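# Place the clear bottle upright on the white plate

## Task

Get the clear bottle standing on its base on the white plate without disturbing anything else, then finish with neither gripper touching the case, the amber bottle or the clear bottle.

## Robot and tools

Robot: two arms, left_arm and right_arm, each with a two-finger parallel gripper. Cameras: cam_high and cam_low are fixed, and cam_left_wrist and cam_right_wrist ride on the hands. All images are 672x504.

Frame: a single scene frame is used for every pose. Its origin sits at table-top height, halfway between the nominal arm bases. +x points out over the table, +z points up, and left_arm is on the +y side. Image left and right do not necessarily match the arm names. Positions are in metres. Orientation is a quaternion written w first (qw, qx, qy, qz). The fingers point along the gripper's +z axis and close along its y axis. end_effector_position is the spot between the finger pads, roughly 1 cm back from the tips. Reported poses can be a few cm wrong, more so at long reach. Friction and gravity can also leave a hand resting about 1 cm or more away from its commanded pose, and that does not mean it touched anything.

Row layout (used by every motion argument): a flat list of 16 numbers, always for both arms. First left_arm: x, y, z, qw, qx, qy, qz, opening. Then the same eight for right_arm. x, y, z and the quaternion form an absolute target pose for that gripper in the scene frame, not an offset. Opening goes from -1 (closed) to +1 (fully open, 0.094 m). An arm that should stay still must be sent its last reported pose and its desired opening every time. Copy its quaternion exactly each time, because the reported one drifts. Each control step clips orientation to within 40 degrees of the measured orientation.

Tools:
- execute_actions(actions, cameras). An empty actions list only looks: you get the full state plus pictures. For an action, give {"rows": [...up to 15 rows], "steps": n}, where n is 3 to 15 control steps of 1/30 s each (15 if omitted). Each row is held for one step, and the last row repeats if there are fewer rows than steps. Within one call, a target may be at most 0.6 m from that arm's last reported position along any gripper axis, or the call is refused. A wait is {"steps": n} with n up to 300, counted from the previous result, so thinking time counts toward it. The last 3 steps of an action run after its result is taken.
- move(target, speed, blend, blocking, cameras). target is one 16-number row or a list of up to 15 rows, each an absolute pose pair with no 0.6 m limit. The path is straight, and the whole list shares at most 10 s. speed is in m/s, from 0.002 to 4.3, default 0.25, either one value or one per target. Rotation is capped at twice that value in rad/s. blend in metres rounds corners at intermediate targets, and 0 stops at each one. blocking=false returns about 0.5 s after the start. Paths do not avoid obstacles or the other arm. Faster motion means more lag, more overshoot and harder impacts. Avoid paths that pass close to an arm's own base, because they can flip its shoulder. Opening changes on later targets are applied only after the arms come to rest there. The result adds a move: line with done, off_target, moving, held or fault. limits=paced means the pose was clipped, and limits=held means steps were withheld.
- wait(seconds 0 to 10, cameras): lets time pass and returns early if a move finishes.
- stop(cameras): brakes the current move. The fingers keep moving.
- zoom_image(camera, region [x0,y0,x1,y1] in pixels, at most 504x504): gives a closer look at that camera's latest image.
- finished_scene(scene): ends the current scene, given its number, and cannot be undone.

Result lines: end_effector_position and end_effector_quat_wxyz for each arm. Joint positions in rad, listed from waist to wrist roll, with the last entry being the finger opening in metres. Joint velocities, reported as "within noise" when the arm is still. Joint torques in N m, where the 3rd and 4th wrap at ±28. grip_measured uses the opening scale and reads a few mm wide when empty. grip_effort_nm is motor effort, negative while closing, and does not measure pad force. Hand target is the pose the controller is currently driving toward. Motor temperatures are also given. MOTOR HOT appears at 85 °C. At 100 °C an OVER-TEMPERATURE FAULT drops that arm for 30 to 60 s or longer. Camera calibration (K, distortion, T_world_to_cam) comes with pictures when it has changed.

Gripping: the fingers move to the opening you write. grip_measured keeps following the command right up to the force limit, so it never shows the moment of contact. For a firm hold on the bottle, command about 0.11 or more below the reading at first touch. To release, command well above grip_measured. Close slowly on anything that could be fragile.

Avoid: dropping the bottle, releasing it while it is still moving, fast impacts and hard pushes, pressing into the table well past contact, letting the grippers or wrist cameras hit each other, and closing one gripper on the other arm's fingers. Do not let anything fall off the table. Keep motors cool by not holding stretched-out poses or pushing toward poses the arm cannot reach. Loose objects may get nudged occasionally. At the end, open both grippers and pull them back from the case and both bottles.

Each tool is called in YAML: its name, and indented under it one key for each argument.

## Session

execute_actions:
  actions: []
  cameras: ["all"]

Scene clock: 0.00 s of 4110.00 s.
left_arm: end_effector_position=(+0.8557, +0.2927, +0.3181) grip_measured=+1.000 grip_effort_nm=n/a end_effector_quat_wxyz=(+0.606, +0.311, +0.725, +0.108) | right_arm: end_effector_position=(+0.2796, -0.7614, +0.3957) grip_measured=+1.000 grip_effort_nm=n/a end_effector_quat_wxyz=(+0.666, +0.334, +0.582, -0.327)
Joint positions: left_arm=[0.126 1.962 1.694 0.006 0.352 0.673 0.094] | right_arm=[-0.877 1.101 0.693 0.509 0.083 0.056 0.094]
Joint velocities: within noise
Joint torques (N m): no reading
Motor temperatures (°C): left_arm=[29 27 30 28 30 25 29] | right_arm=[28 30 29 28 29 27 28]
Heat: left arm: hottest elbow 30 °C; right arm: hottest shoulder 30 °C.
Hand target: left_arm +0.8592, +0.2932, +0.3460; +0.621, +0.310, +0.710, +0.117 | right_arm +0.2816, -0.7639, +0.4146; +0.676, +0.329, +0.570, -0.331

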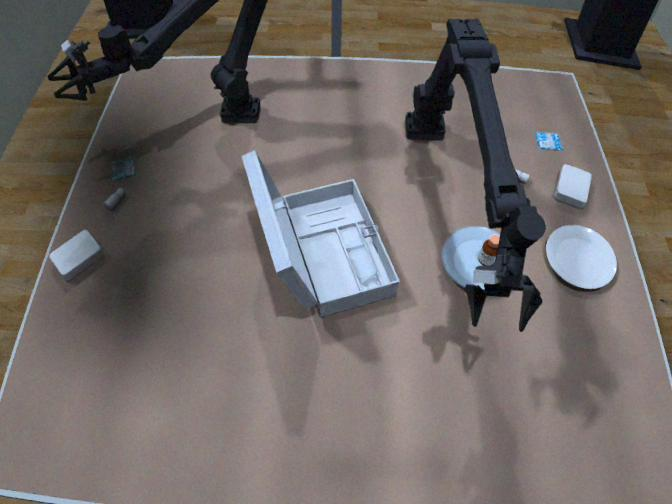

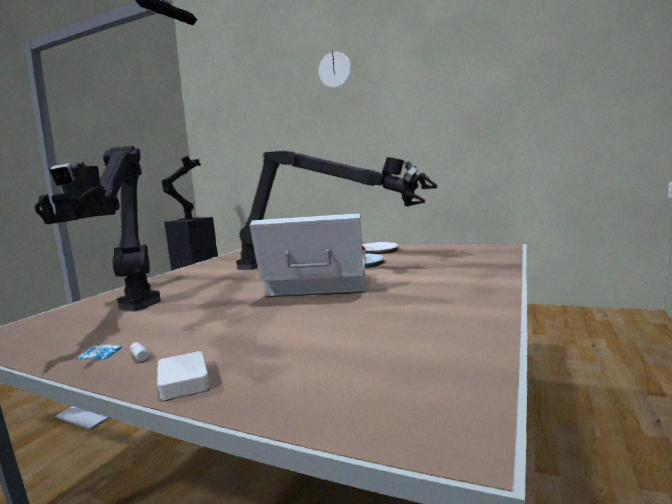

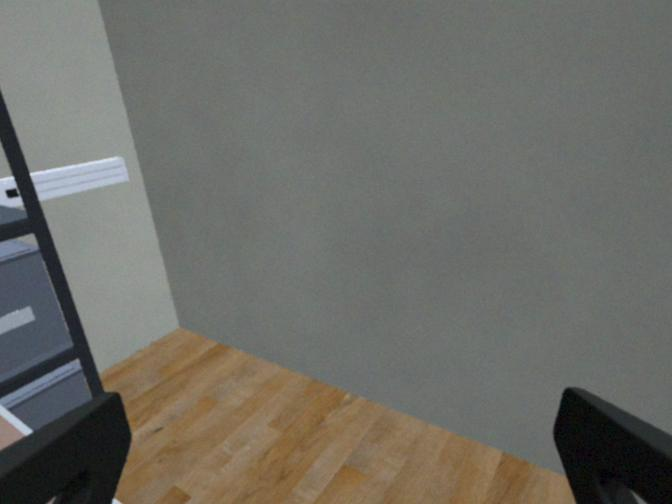

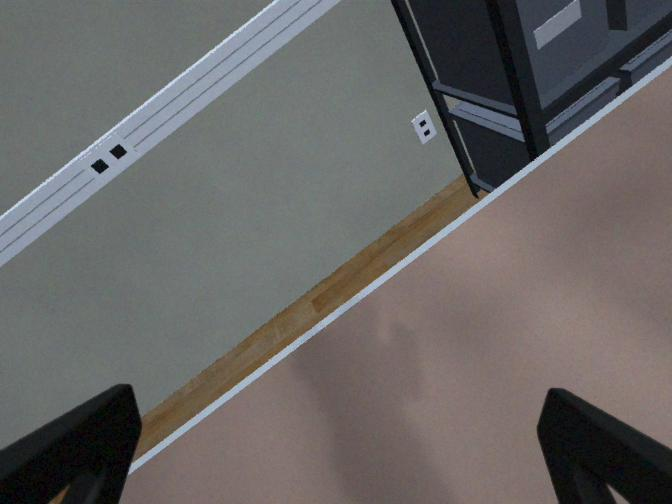

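zoom_image:
  camera: "cam_high"
  region: [240, 140, 420, 320]

zoom_image:
  camera: "cam_high"
  region: [430, 120, 640, 340]

zoom_image:
  camera: "cam_high"
  region: [20, 140, 160, 290]

Scaled by 2.800 from the camera's 672x504 image, which has a finer 960x720 frame.

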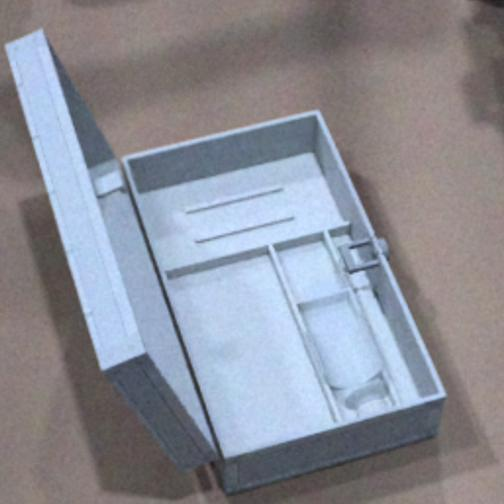

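Scaled by 2.291 from the camera's 672x504 image, which has a finer 960x720 frame.

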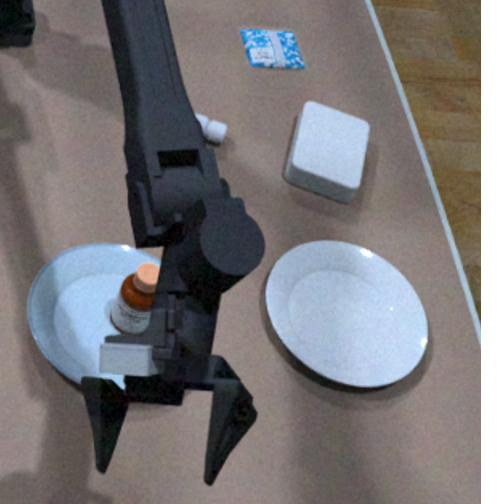

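Scaled by 3.360 from the camera's 672x504 image, which has a finer 960x720 frame.

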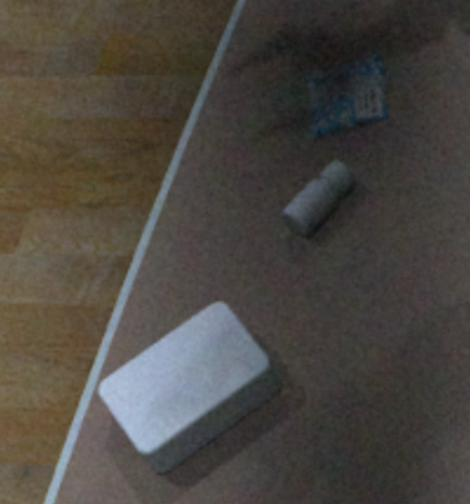

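move:
  target: [0.54,0.10,0.34,0,0,1,0,1,0.2796,-0.7614,0.3957,0.666,0.334,0.582,-0.327,1]

Scene clock: 4.23 s of 4110.00 s.
left_arm: end_effector_position=(+0.5383, +0.1057, +0.3217) grip_measured=+1.000 grip_effort_nm=-0.002 end_effector_quat_wxyz=(+0.005, +0.003, +1.000, +0.000) | right_arm: end_effector_position=(+0.2796, -0.7614, +0.3957) grip_measured=+1.000 grip_effort_nm=0.017 end_effector_quat_wxyz=(+0.666, +0.334, +0.582, -0.327)
Joint positions: left_arm=[-0.27 1.717 1.839 -1.683 -0.003 -0.257 0.094] | right_arm=[-0.877 1.101 0.693 0.509 0.083 0.056 0.094]
Joint torques (N m): left_arm=[-1.14 -18.55 10.99 0.13 0.14 -0.03] | right_arm=[0.32 -4.01 11.28 2.54 -0.08 0.04]
Heat: left arm: hottest elbow 31 °C; right arm: hottest shoulder 30 °C.
Hand target: left_arm +0.5393, +0.1002, +0.3394; +0.021, +0.000, +1.000, -0.006 | right_arm +0.2796, -0.7614, +0.3956; +0.666, +0.334, +0.582, -0.327
Off the commanded pose: left_arm 0.019 m, 1 deg | right_arm 0.000 m, 0 deg.
joint sent to its limit (left arm) — joint 4 (wrist pitch), lower limit.
Kept back: nothing.
move: off_target (left_arm)
camera_calibration:
cam_left_wrist: T_world_to_cam=[[0.0053095, -0.999863, -0.0156569, 0.110296], [-0.920257, -0.0110119, 0.391159, 0.41197], [-0.391278, 0.0123315, -0.92019, 0.591351], [0, 0, 0, 1]] pos_world=[0.609915, 0.107525, 0.384736]

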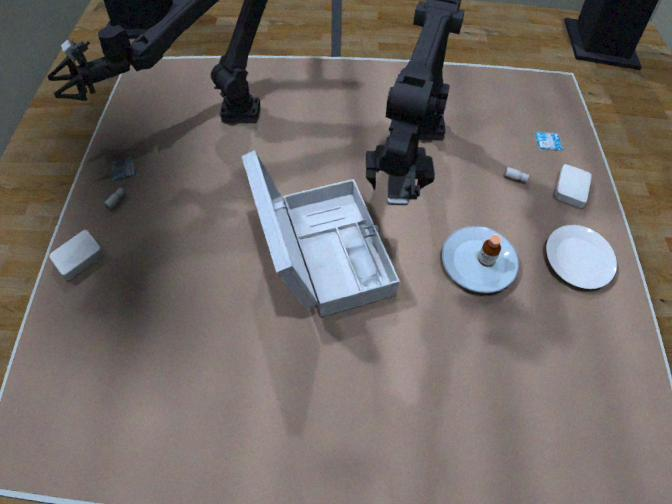

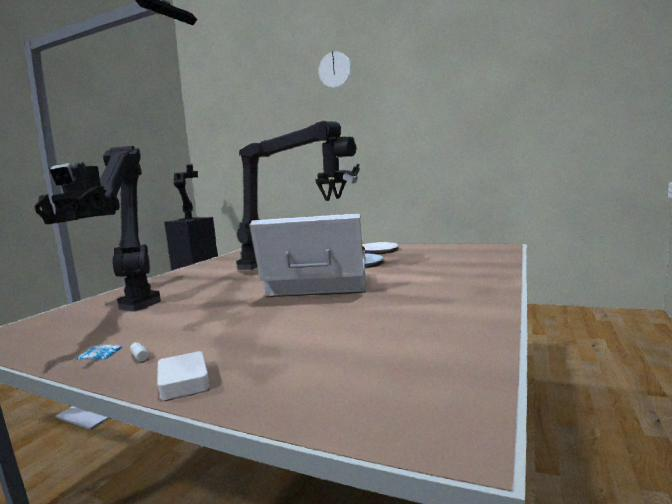

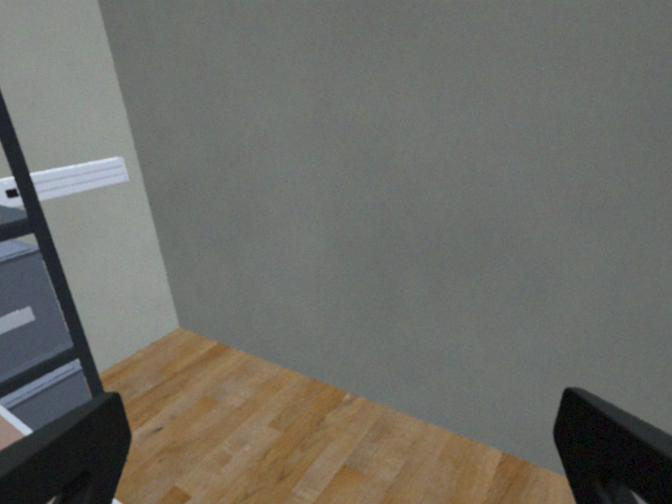

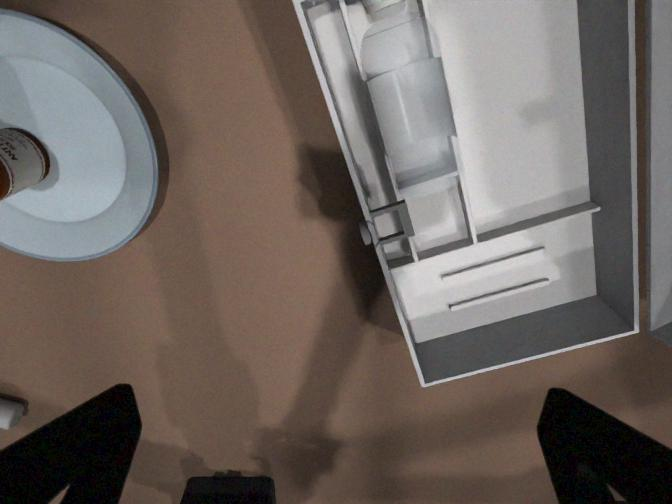

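move:
  target: [0.64,0.075,0.36,0,0,1,0,1,0.2796,-0.7614,0.3957,0.666,0.334,0.582,-0.327,1]
  cameras: ["cam_right_wrist"]

zoom_image:
  camera: "cam_right_wrist"
  region: [250, 100, 550, 400]

Scene clock: 5.50 s of 4110.00 s.
left_arm: end_effector_position=(+0.6338, +0.0801, +0.3306) grip_measured=+1.000 grip_effort_nm=0.002 end_effector_quat_wxyz=(+0.060, +0.001, +0.998, -0.014) | right_arm: end_effector_position=(+0.2796, -0.7614, +0.3957) grip_measured=+1.000 grip_effort_nm=0.007 end_effector_quat_wxyz=(+0.666, +0.334, +0.582, -0.327)
Joint positions: left_arm=[-0.27 1.946 2.185 -1.688 -0.003 -0.259 0.094] | right_arm=[-0.877 1.101 0.693 0.509 0.083 0.056 0.094]
Joint torques (N m): left_arm=[-0.91 -22.12 12.78 0.58 0.11 0.02] | right_arm=[0.38 -4.01 11.29 2.54 -0.08 0.04]
Heat: left arm: hottest elbow 32 °C; right arm: hottest elbow 31 °C.
Hand target: left_arm +0.6382, +0.0754, +0.3592; +0.089, +0.001, +0.996, -0.024 | right_arm +0.2796, -0.7614, +0.3956; +0.666, +0.334, +0.582, -0.327
Off the commanded pose: left_arm 0.030 m, 7 deg | right_arm 0.000 m, 0 deg.
joint sent to its limit (left arm) — joint 4 (wrist pitch), lower limit.
Kept back: nothing.
move: off_target (left_arm)
Images, in order (width x height): cam_right_wrist 672x504.

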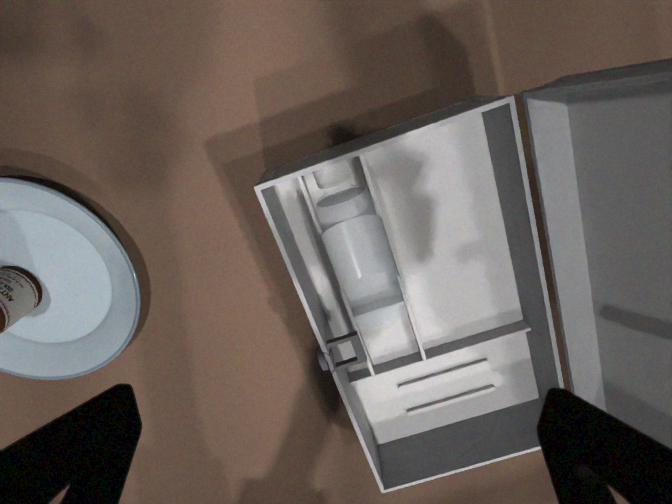

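Scaled by 1.680 from the camera's 672x504 image, which has a finer 960x720 frame.

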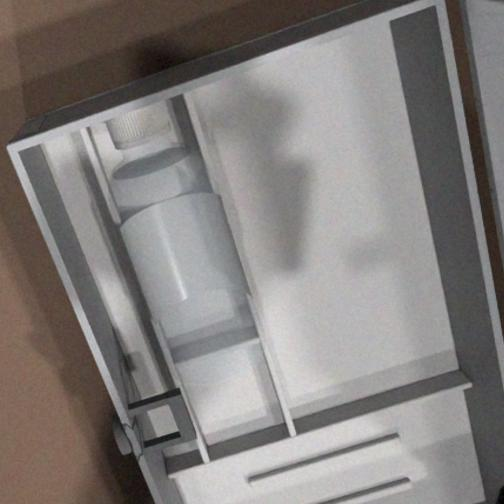

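move:
  target: [0.60,0.062,0.25,0,-0.191,0.982,0,1,0.2796,-0.7614,0.3957,0.666,0.334,0.582,-0.327,1]

zoom_image:
  camera: "cam_right_wrist"
  region: [150, 100, 550, 500]

zoom_image:
  camera: "cam_high"
  region: [240, 140, 440, 340]

Scene clock: 7.57 s of 4110.00 s.
left_arm: end_effector_position=(+0.6004, +0.0699, +0.2412) grip_measured=+1.000 grip_effort_nm=0.007 end_effector_quat_wxyz=(-0.011, -0.190, +0.982, +0.007) | right_arm: end_effector_position=(+0.2796, -0.7614, +0.3957) grip_measured=+1.000 grip_effort_nm=0.007 end_effector_quat_wxyz=(+0.666, +0.334, +0.582, -0.327)
Joint positions: left_arm=[-0.301 1.934 1.936 -1.599 -0.003 -0.675 0.094] | right_arm=[-0.877 1.101 0.693 0.509 0.083 0.056 0.094]
Joint torques (N m): left_arm=[-1.44 -22.24 8.53 0.83 0.1 0] | right_arm=[0.32 -4.01 11.29 2.55 -0.09 0.04]
Heat: left arm: hottest elbow 32 °C; right arm: hottest elbow 31 °C.
Hand target: left_arm +0.5999, +0.0622, +0.2499; +0.000, -0.191, +0.982, +0.000 | right_arm +0.2796, -0.7614, +0.3956; +0.666, +0.334, +0.582, -0.327
Off the commanded pose: left_arm 0.012 m, 2 deg | right_arm 0.000 m, 0 deg.
Kept back: nothing.
move: off_target (left_arm)
camera_calibration:
cam_left_wrist: T_world_to_cam=[[0.381977, -0.923561, -0.033596, -0.154239], [-0.834299, -0.36024, 0.417338, 0.466707], [-0.39754, -0.131384, -0.90813, 0.552906], [0, 0, 0, 1]] pos_world=[0.668091, 0.0983208, 0.302154]

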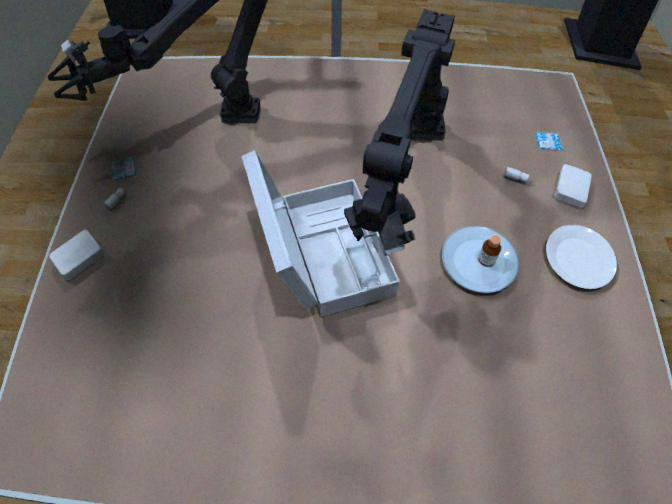

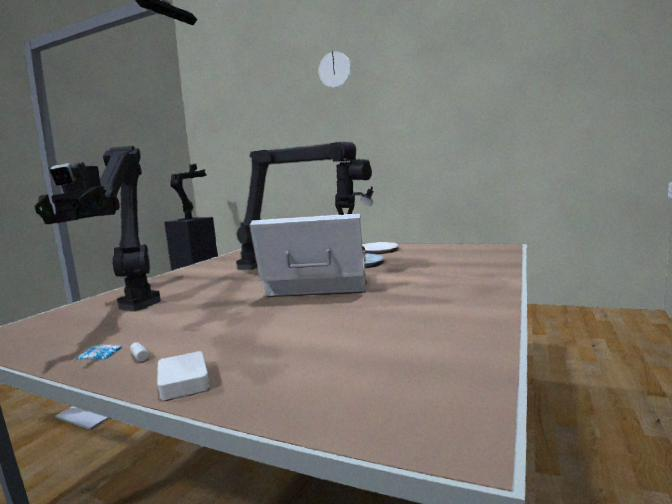

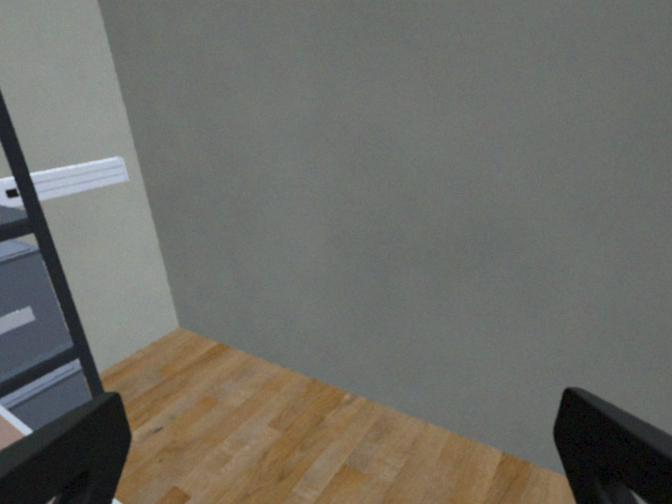

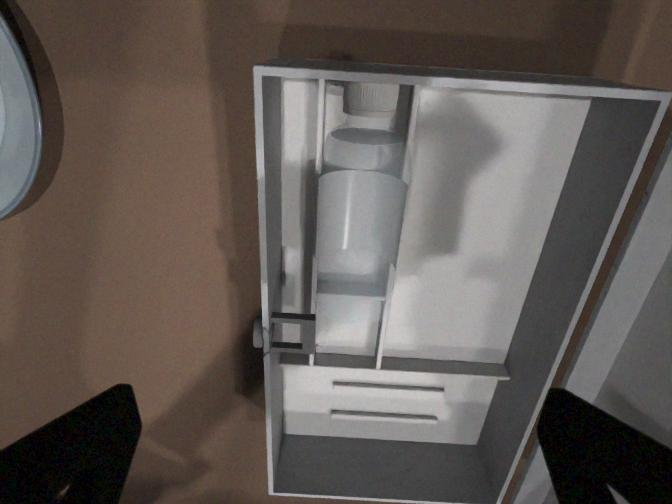

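Scaled by 1.260 from the camera's 672x504 image, which has a finer 960x720 frame.

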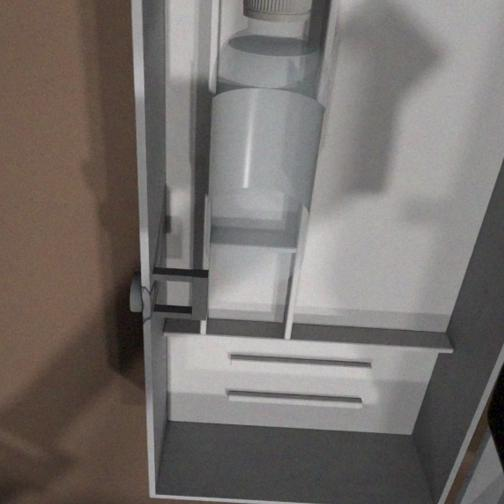

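Scaled by 2.520 from the camera's 672x504 image, which has a finer 960x720 frame.

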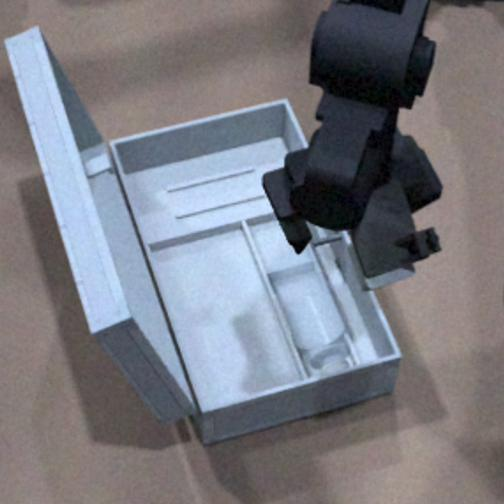

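move:
  target: [0.584,0.046,0.17,0,-0.191,0.982,0,0.6,0.2796,-0.7614,0.3957,0.666,0.334,0.582,-0.327,1]
  cameras: ["cam_high","cam_left_wrist","cam_right_wrist"]

zoom_image:
  camera: "cam_right_wrist"
  region: [100, 60, 600, 504]

Scene clock: 8.83 s of 4110.00 s.
left_arm: end_effector_position=(+0.5809, +0.0513, +0.1617) grip_measured=+0.603 grip_effort_nm=-0.154 end_effector_quat_wxyz=(-0.011, -0.188, +0.982, +0.008) | right_arm: end_effector_position=(+0.2796, -0.7614, +0.3957) grip_measured=+1.000 grip_effort_nm=0.007 end_effector_quat_wxyz=(+0.666, +0.334, +0.582, -0.327)
Joint positions: left_arm=[-0.341 1.922 1.709 -1.384 -0.002 -0.712 0.075] | right_arm=[-0.877 1.101 0.693 0.509 0.083 0.056 0.094]
Joint torques (N m): left_arm=[-1.03 -21.36 8.62 0.83 0.07 0] | right_arm=[0.38 -4.07 11.3 2.54 -0.08 0.03]
Heat: left arm: hottest elbow 32 °C; right arm: hottest elbow 31 °C.
Hand target: left_arm +0.5839, +0.0459, +0.1701; +0.000, -0.191, +0.982, +0.000 | right_arm +0.2796, -0.7614, +0.3956; +0.666, +0.334, +0.582, -0.327
Off the commanded pose: left_arm 0.010 m, 2 deg | right_arm 0.000 m, 0 deg.
Kept back: nothing.
move: done
camera_calibration:
cam_left_wrist: T_world_to_cam=[[0.378792, -0.924841, -0.0344293, -0.164639], [-0.835372, -0.357686, 0.417391, 0.477456], [-0.398335, -0.129343, -0.908075, 0.470895], [0, 0, 0, 1]] pos_world=[0.648791, 0.079422, 0.222654]
Images, in order (width x height): cam_high 672x504, cam_left_wrist 672x504, cam_right_wrist 672x504.

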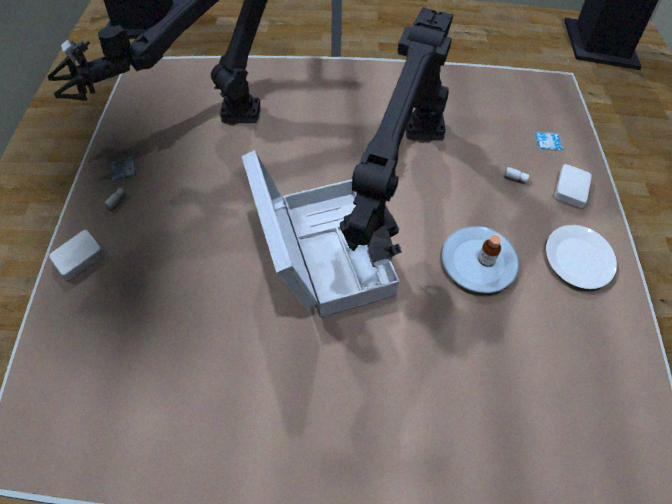

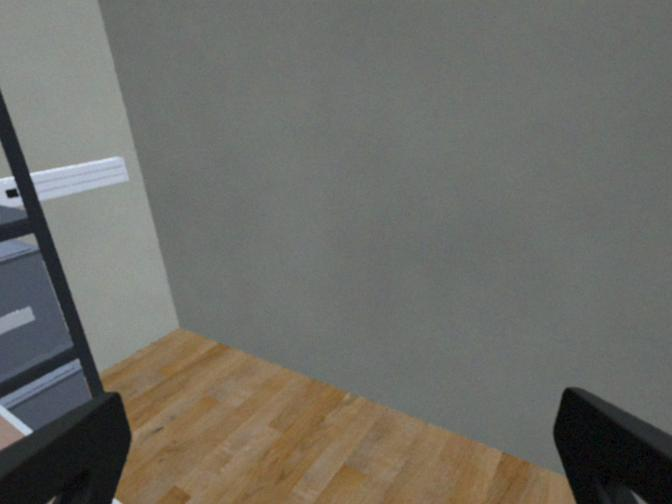

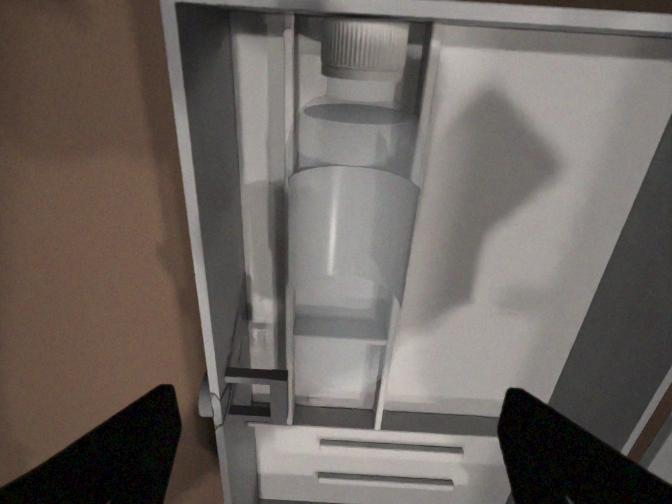

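Scaled by 1.008 from the camera's 672x504 image, which has a finer 960x720 frame.

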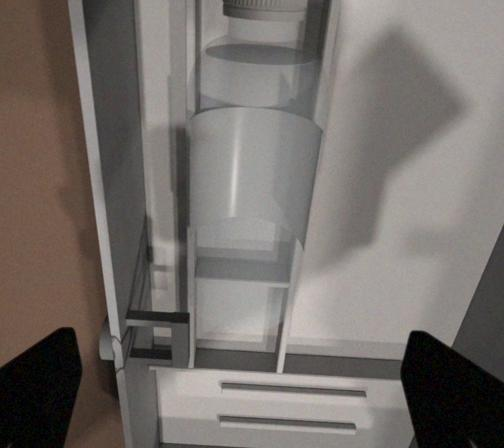

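move:
  target: [0.586,0.044,0.10,0,-0.191,0.982,0,0.6,0.2796,-0.7614,0.3957,0.666,0.334,0.582,-0.327,1]
  cameras: ["cam_high","cam_low","cam_right_wrist"]
  speed: 0.12

zoom_image:
  camera: "cam_high"
  region: [260, 160, 440, 320]

Scene clock: 10.17 s of 4110.00 s.
left_arm: end_effector_position=(+0.5841, +0.0502, +0.0962) grip_measured=+0.603 grip_effort_nm=-0.159 end_effector_quat_wxyz=(-0.007, -0.190, +0.982, +0.005) | right_arm: end_effector_position=(+0.2796, -0.7614, +0.3957) grip_measured=+1.000 grip_effort_nm=0.017 end_effector_quat_wxyz=(+0.666, +0.334, +0.582, -0.327)
Joint positions: left_arm=[-0.341 1.975 1.612 -1.225 -0.002 -0.715 0.075] | right_arm=[-0.877 1.101 0.693 0.509 0.083 0.056 0.094]
Joint torques (N m): left_arm=[-1.2 -21.13 8.01 0.85 0.07 -0.02] | right_arm=[0.26 -3.96 11.28 2.52 -0.08 0.03]
Heat: left arm: hottest elbow 33 °C; right arm: hottest elbow 32 °C.
Hand target: left_arm +0.5859, +0.0439, +0.1001; +0.000, -0.191, +0.982, +0.000 | right_arm +0.2796, -0.7614, +0.3956; +0.666, +0.334, +0.582, -0.327
Off the commanded pose: left_arm 0.008 m, 1 deg | right_arm 0.000 m, 0 deg.
Kept back: nothing.
move: done
Images, in order (width x height): cam_high 672x504, cam_low 672x504, cam_right_wrist 672x504.

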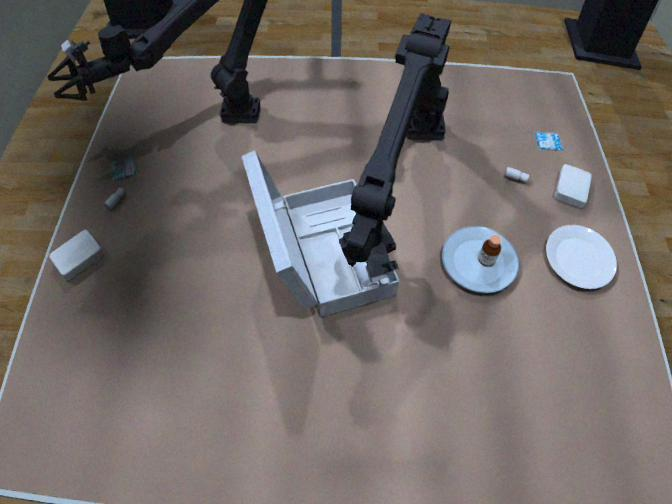

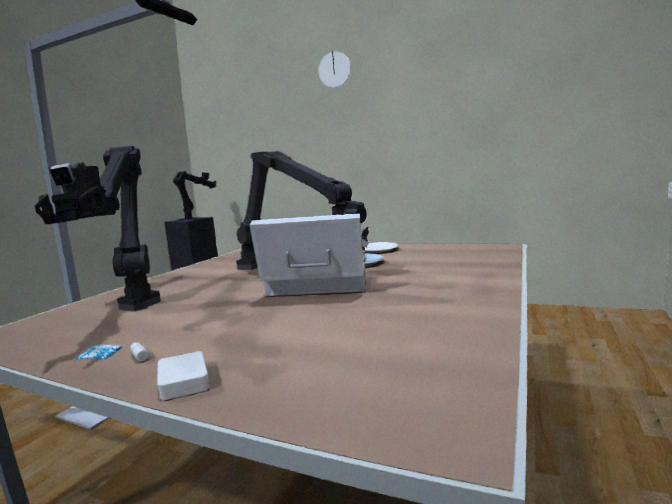

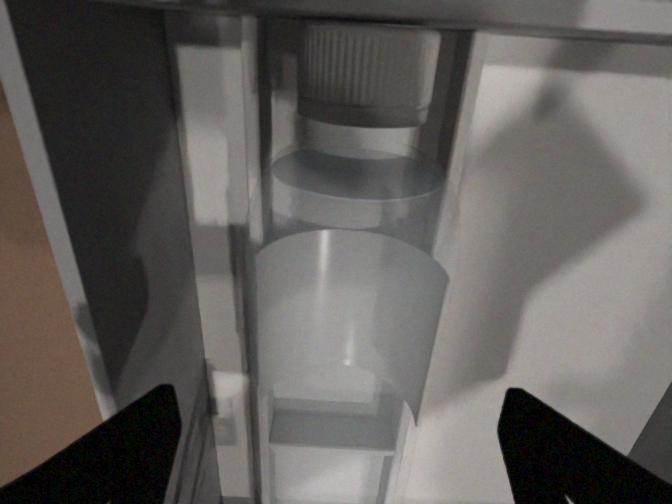

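Scaled by 2.800 from the camera's 672x504 image, which has a finer 960x720 frame.

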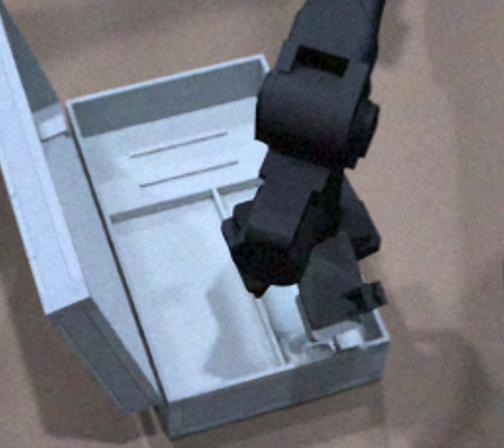

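zoom_image:
  camera: "cam_right_wrist"
  region: [160, 180, 500, 500]

Scaled by 1.482 from the camera's 672x504 image, which has a finer 960x720 frame.

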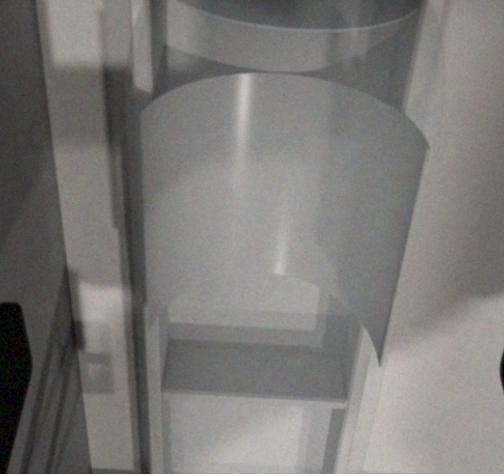

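move:
  target: [0.589,0.0445,0.052,0,-0.191,0.982,0,0.6,0.2796,-0.7614,0.3957,0.666,0.334,0.582,-0.327,1]
  cameras: ["cam_high","cam_right_wrist"]
  speed: 0.06

Scene clock: 11.67 s of 4110.00 s.
left_arm: end_effector_position=(+0.5880, +0.0489, +0.0532) grip_measured=+0.603 grip_effort_nm=-0.164 end_effector_quat_wxyz=(-0.003, -0.190, +0.982, +0.003) | right_arm: end_effector_position=(+0.2796, -0.7614, +0.3957) grip_measured=+1.000 grip_effort_nm=0.007 end_effector_quat_wxyz=(+0.666, +0.334, +0.582, -0.327)
Joint positions: left_arm=[-0.341 2.025 1.57 -1.124 -0.002 -0.715 0.075] | right_arm=[-0.877 1.101 0.693 0.509 0.083 0.056 0.094]
Joint torques (N m): left_arm=[-1.03 -21.07 7.42 0.8 0.07 0] | right_arm=[0.32 -3.96 11.29 2.54 -0.08 0.04]
Heat: left arm: hottest elbow 33 °C; right arm: hottest elbow 32 °C.
Hand target: left_arm +0.5890, +0.0444, +0.0521; +0.000, -0.191, +0.982, +0.000 | right_arm +0.2796, -0.7614, +0.3956; +0.666, +0.334, +0.582, -0.327
Off the commanded pose: left_arm 0.005 m, 1 deg | right_arm 0.000 m, 0 deg.
Kept back: nothing.
move: done
Images, in order (width x height): cam_high 672x504, cam_right_wrist 672x504.

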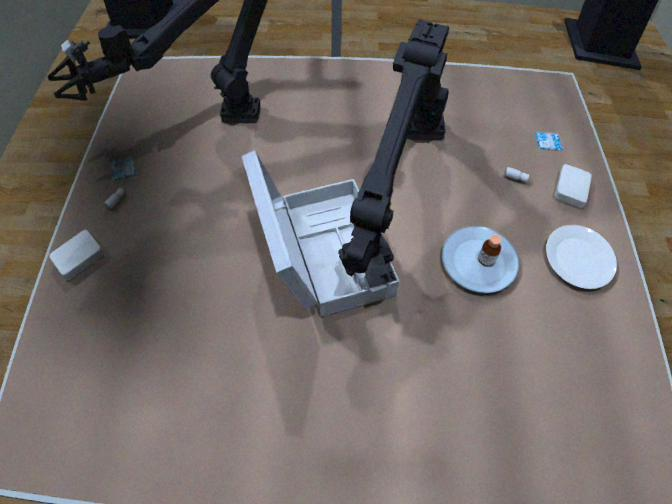

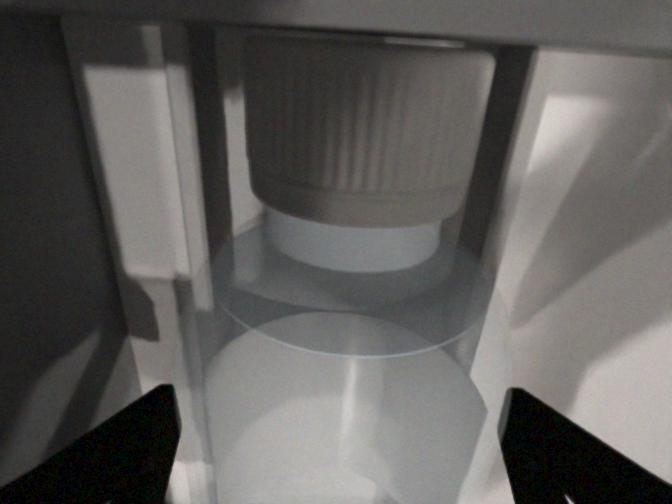

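move:
  target:
    - [0.589,0.0445,0.042,0,-0.191,0.982,0,0.6,0.2796,-0.7614,0.3957,0.666,0.334,0.582,-0.327,1]
    - [0.589,0.0445,0.042,0,-0.191,0.982,0,0.2,0.2796,-0.7614,0.3957,0.666,0.334,0.582,-0.327,1]
  cameras: ["cam_right_wrist"]
  speed: 0.06

move:
  target: [0.589,0.0445,0.042,0,-0.191,0.982,0,0.1,0.2796,-0.7614,0.3957,0.666,0.334,0.582,-0.327,1]
  cameras: ["cam_right_wrist"]

move:
  target: [0.589,0.0445,0.042,0,-0.191,0.982,0,0.0,0.2796,-0.7614,0.3957,0.666,0.334,0.582,-0.327,1]
  cameras: ["cam_right_wrist"]

Scene clock: 13.20 s of 4110.00 s.
left_arm: end_effector_position=(+0.5880, +0.0500, +0.0454) grip_measured=+0.251 grip_effort_nm=-1.033 end_effector_quat_wxyz=(-0.001, -0.190, +0.982, +0.005) | right_arm: end_effector_position=(+0.2796, -0.7614, +0.3957) grip_measured=+1.000 grip_effort_nm=0.007 end_effector_quat_wxyz=(+0.666, +0.334, +0.582, -0.327)
Joint positions: left_arm=[-0.341 2.032 1.559 -1.105 -0.008 -0.715 0.059] | right_arm=[-0.877 1.101 0.693 0.509 0.083 0.056 0.094]
Joint torques (N m): left_arm=[-0.91 -20.48 7.43 0.96 0.32 0.01] | right_arm=[0.32 -4.01 11.29 2.54 -0.08 0.04]
Heat: left arm: hottest elbow 33 °C; right arm: hottest elbow 32 °C.
Hand target: left_arm +0.5889, +0.0445, +0.0420; +0.000, -0.191, +0.982, +0.000 | right_arm +0.2796, -0.7614, +0.3956; +0.666, +0.334, +0.582, -0.327
Off the commanded pose: left_arm 0.007 m, 1 deg | right_arm 0.000 m, 0 deg.
Kept back: nothing.
move: done
Images, in order (width x height): cam_right_wrist 672x504.

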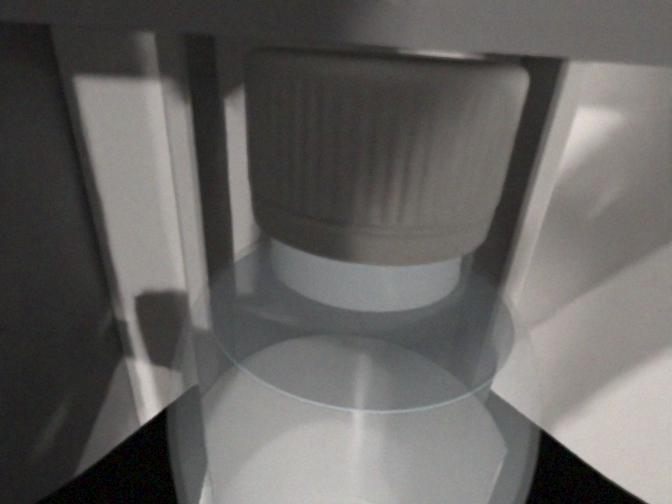

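Scene clock: 13.90 s of 4110.00 s.
left_arm: end_effector_position=(+0.5880, +0.0500, +0.0454) grip_measured=+0.251 grip_effort_nm=-1.033 end_effector_quat_wxyz=(-0.001, -0.190, +0.982, +0.005) | right_arm: end_effector_position=(+0.2796, -0.7614, +0.3957) grip_measured=+1.000 grip_effort_nm=0.012 end_effector_quat_wxyz=(+0.666, +0.334, +0.582, -0.327)
Joint positions: left_arm=[-0.341 2.032 1.559 -1.105 -0.008 -0.715 0.059] | right_arm=[-0.877 1.101 0.693 0.509 0.083 0.056 0.094]
Joint torques (N m): left_arm=[-1.03 -20.54 7.43 0.98 0.33 0.01] | right_arm=[0.26 -4.01 11.29 2.55 -0.08 0.04]
Heat: left arm: hottest elbow 33 °C; right arm: hottest elbow 32 °C.
Hand target: left_arm +0.5889, +0.0445, +0.0420; +0.000, -0.191, +0.982, +0.000 | right_arm +0.2796, -0.7614, +0.3956; +0.666, +0.334, +0.582, -0.327
Off the commanded pose: left_arm 0.007 m, 1 deg | right_arm 0.000 m, 0 deg.
Kept back: nothing.
move: done
Images, in order (width x height): cam_right_wrist 672x504.

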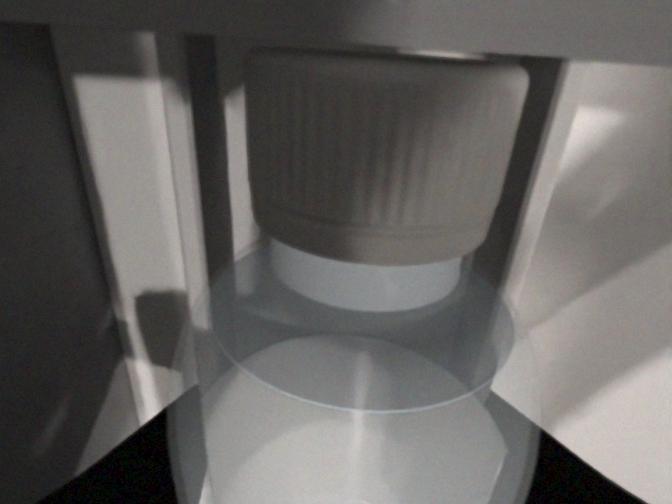

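Scene clock: 14.60 s of 4110.00 s.
left_arm: end_effector_position=(+0.5880, +0.0500, +0.0454) grip_measured=+0.251 grip_effort_nm=-1.033 end_effector_quat_wxyz=(-0.001, -0.190, +0.982, +0.005) | right_arm: end_effector_position=(+0.2796, -0.7614, +0.3957) grip_measured=+1.000 grip_effort_nm=0.012 end_effector_quat_wxyz=(+0.666, +0.334, +0.582, -0.327)
Joint positions: left_arm=[-0.341 2.032 1.559 -1.105 -0.008 -0.715 0.059] | right_arm=[-0.877 1.101 0.693 0.509 0.083 0.056 0.094]
Joint torques (N m): left_arm=[-0.97 -20.6 7.46 0.94 0.32 0.01] | right_arm=[0.32 -4.07 11.29 2.52 -0.08 0.04]
Heat: left arm: hottest elbow 33 °C; right arm: hottest elbow 32 °C.
Hand target: left_arm +0.5889, +0.0445, +0.0420; +0.000, -0.191, +0.982, +0.000 | right_arm +0.2796, -0.7614, +0.3956; +0.666, +0.334, +0.582, -0.327
Off the commanded pose: left_arm 0.007 m, 1 deg | right_arm 0.000 m, 0 deg.
Kept back: nothing.
move: done
Images, in order (width x height): cam_right_wrist 672x504.

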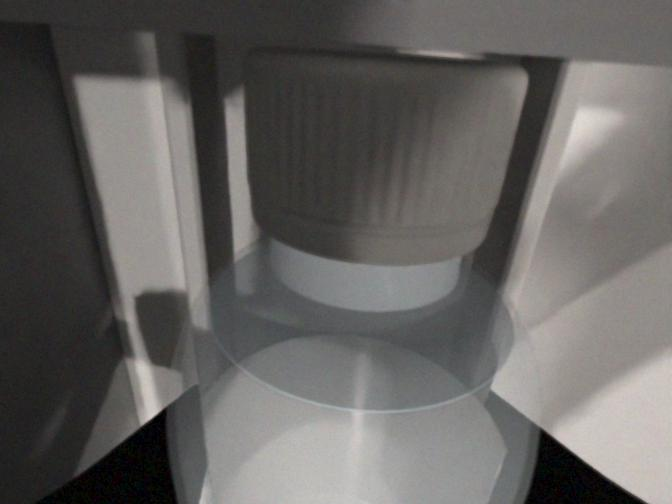

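move:
  target:
    - [0.589,0.045,0.12,0,-0.191,0.982,0,0.0,0.2796,-0.7614,0.3957,0.666,0.334,0.582,-0.327,1]
  speed: 0.12

zoom_image:
  camera: "cam_high"
  region: [260, 160, 440, 320]

Scene clock: 15.77 s of 4110.00 s.
left_arm: end_effector_position=(+0.5765, +0.0533, +0.0531) grip_measured=+0.251 grip_effort_nm=-1.033 end_effector_quat_wxyz=(-0.028, -0.201, +0.979, +0.020) | right_arm: end_effector_position=(+0.2796, -0.7614, +0.3957) grip_measured=+1.000 grip_effort_nm=0.007 end_effector_quat_wxyz=(+0.666, +0.334, +0.582, -0.327)
Joint positions: left_arm=[-0.341 2.032 1.58 -1.188 -0.005 -0.738 0.059] | right_arm=[-0.877 1.101 0.693 0.509 0.083 0.056 0.094]
Joint torques (N m): left_arm=[-0.91 -27.46 11.88 -2.67 0.13 0.26] | right_arm=[0.38 -4.07 11.28 2.54 -0.08 0.04]
Heat: left arm: hottest elbow 33 °C; right arm: hottest elbow 32 °C.
Hand target: left_arm +0.5868, +0.0458, +0.1176; +0.001, -0.191, +0.982, +0.000 | right_arm +0.2796, -0.7614, +0.3956; +0.666, +0.334, +0.582, -0.327
Off the commanded pose: left_arm 0.069 m, 4 deg | right_arm 0.000 m, 0 deg.
Kept back: nothing.
move: off_target (left_arm)
camera_calibration:
cam_left_wrist: T_world_to_cam=[[0.401264, -0.913624, -0.0654071, -0.176674], [-0.809006, -0.38699, 0.442433, 0.504861], [-0.42953, -0.124618, -0.894413, 0.387848], [0, 0, 0, 1]] pos_world=[0.645921, 0.0822956, 0.111973]

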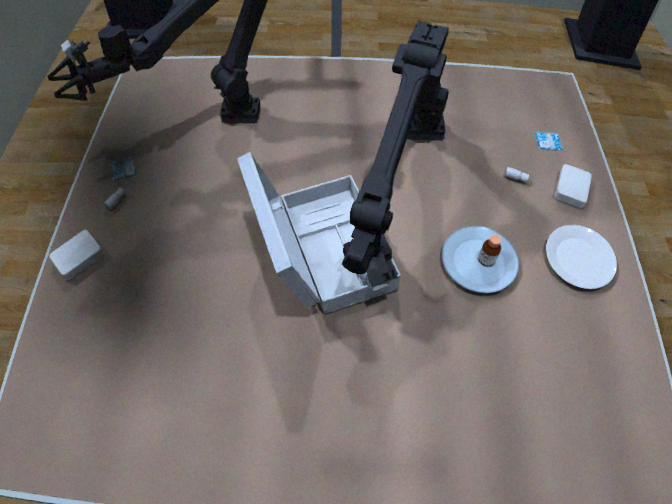

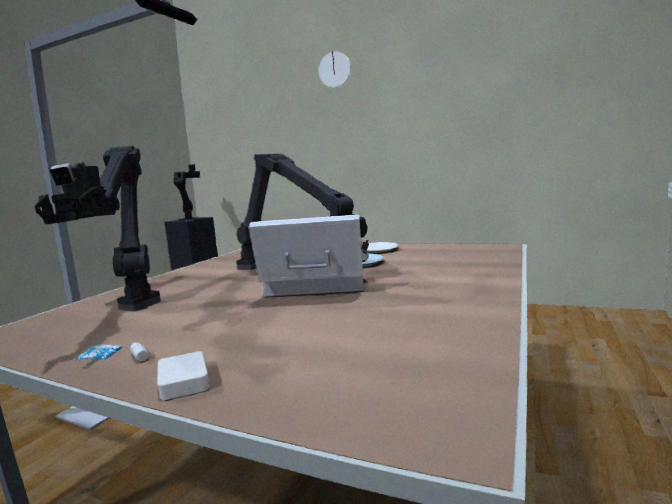

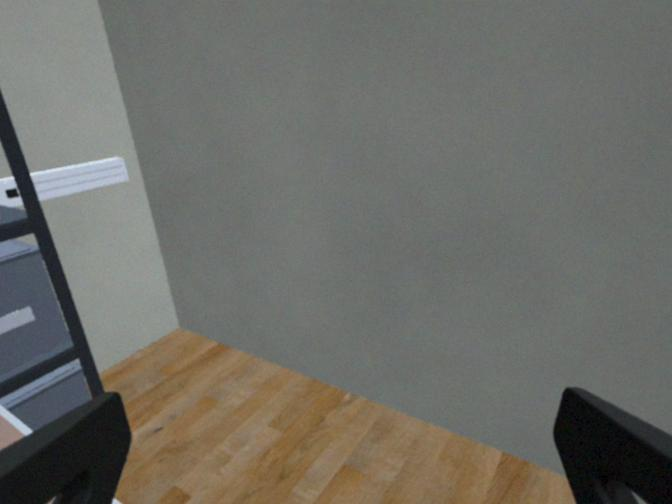

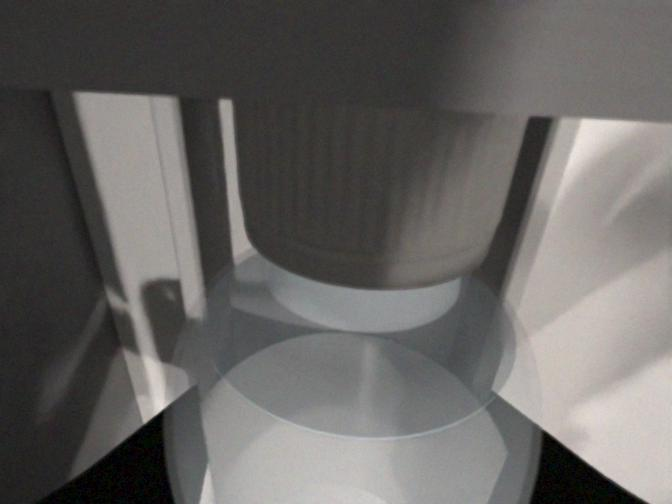

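Scaled by 2.800 from the camera's 672x504 image, which has a finer 960x720 frame.

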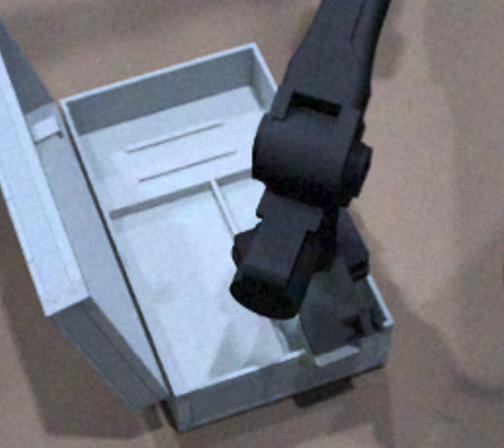

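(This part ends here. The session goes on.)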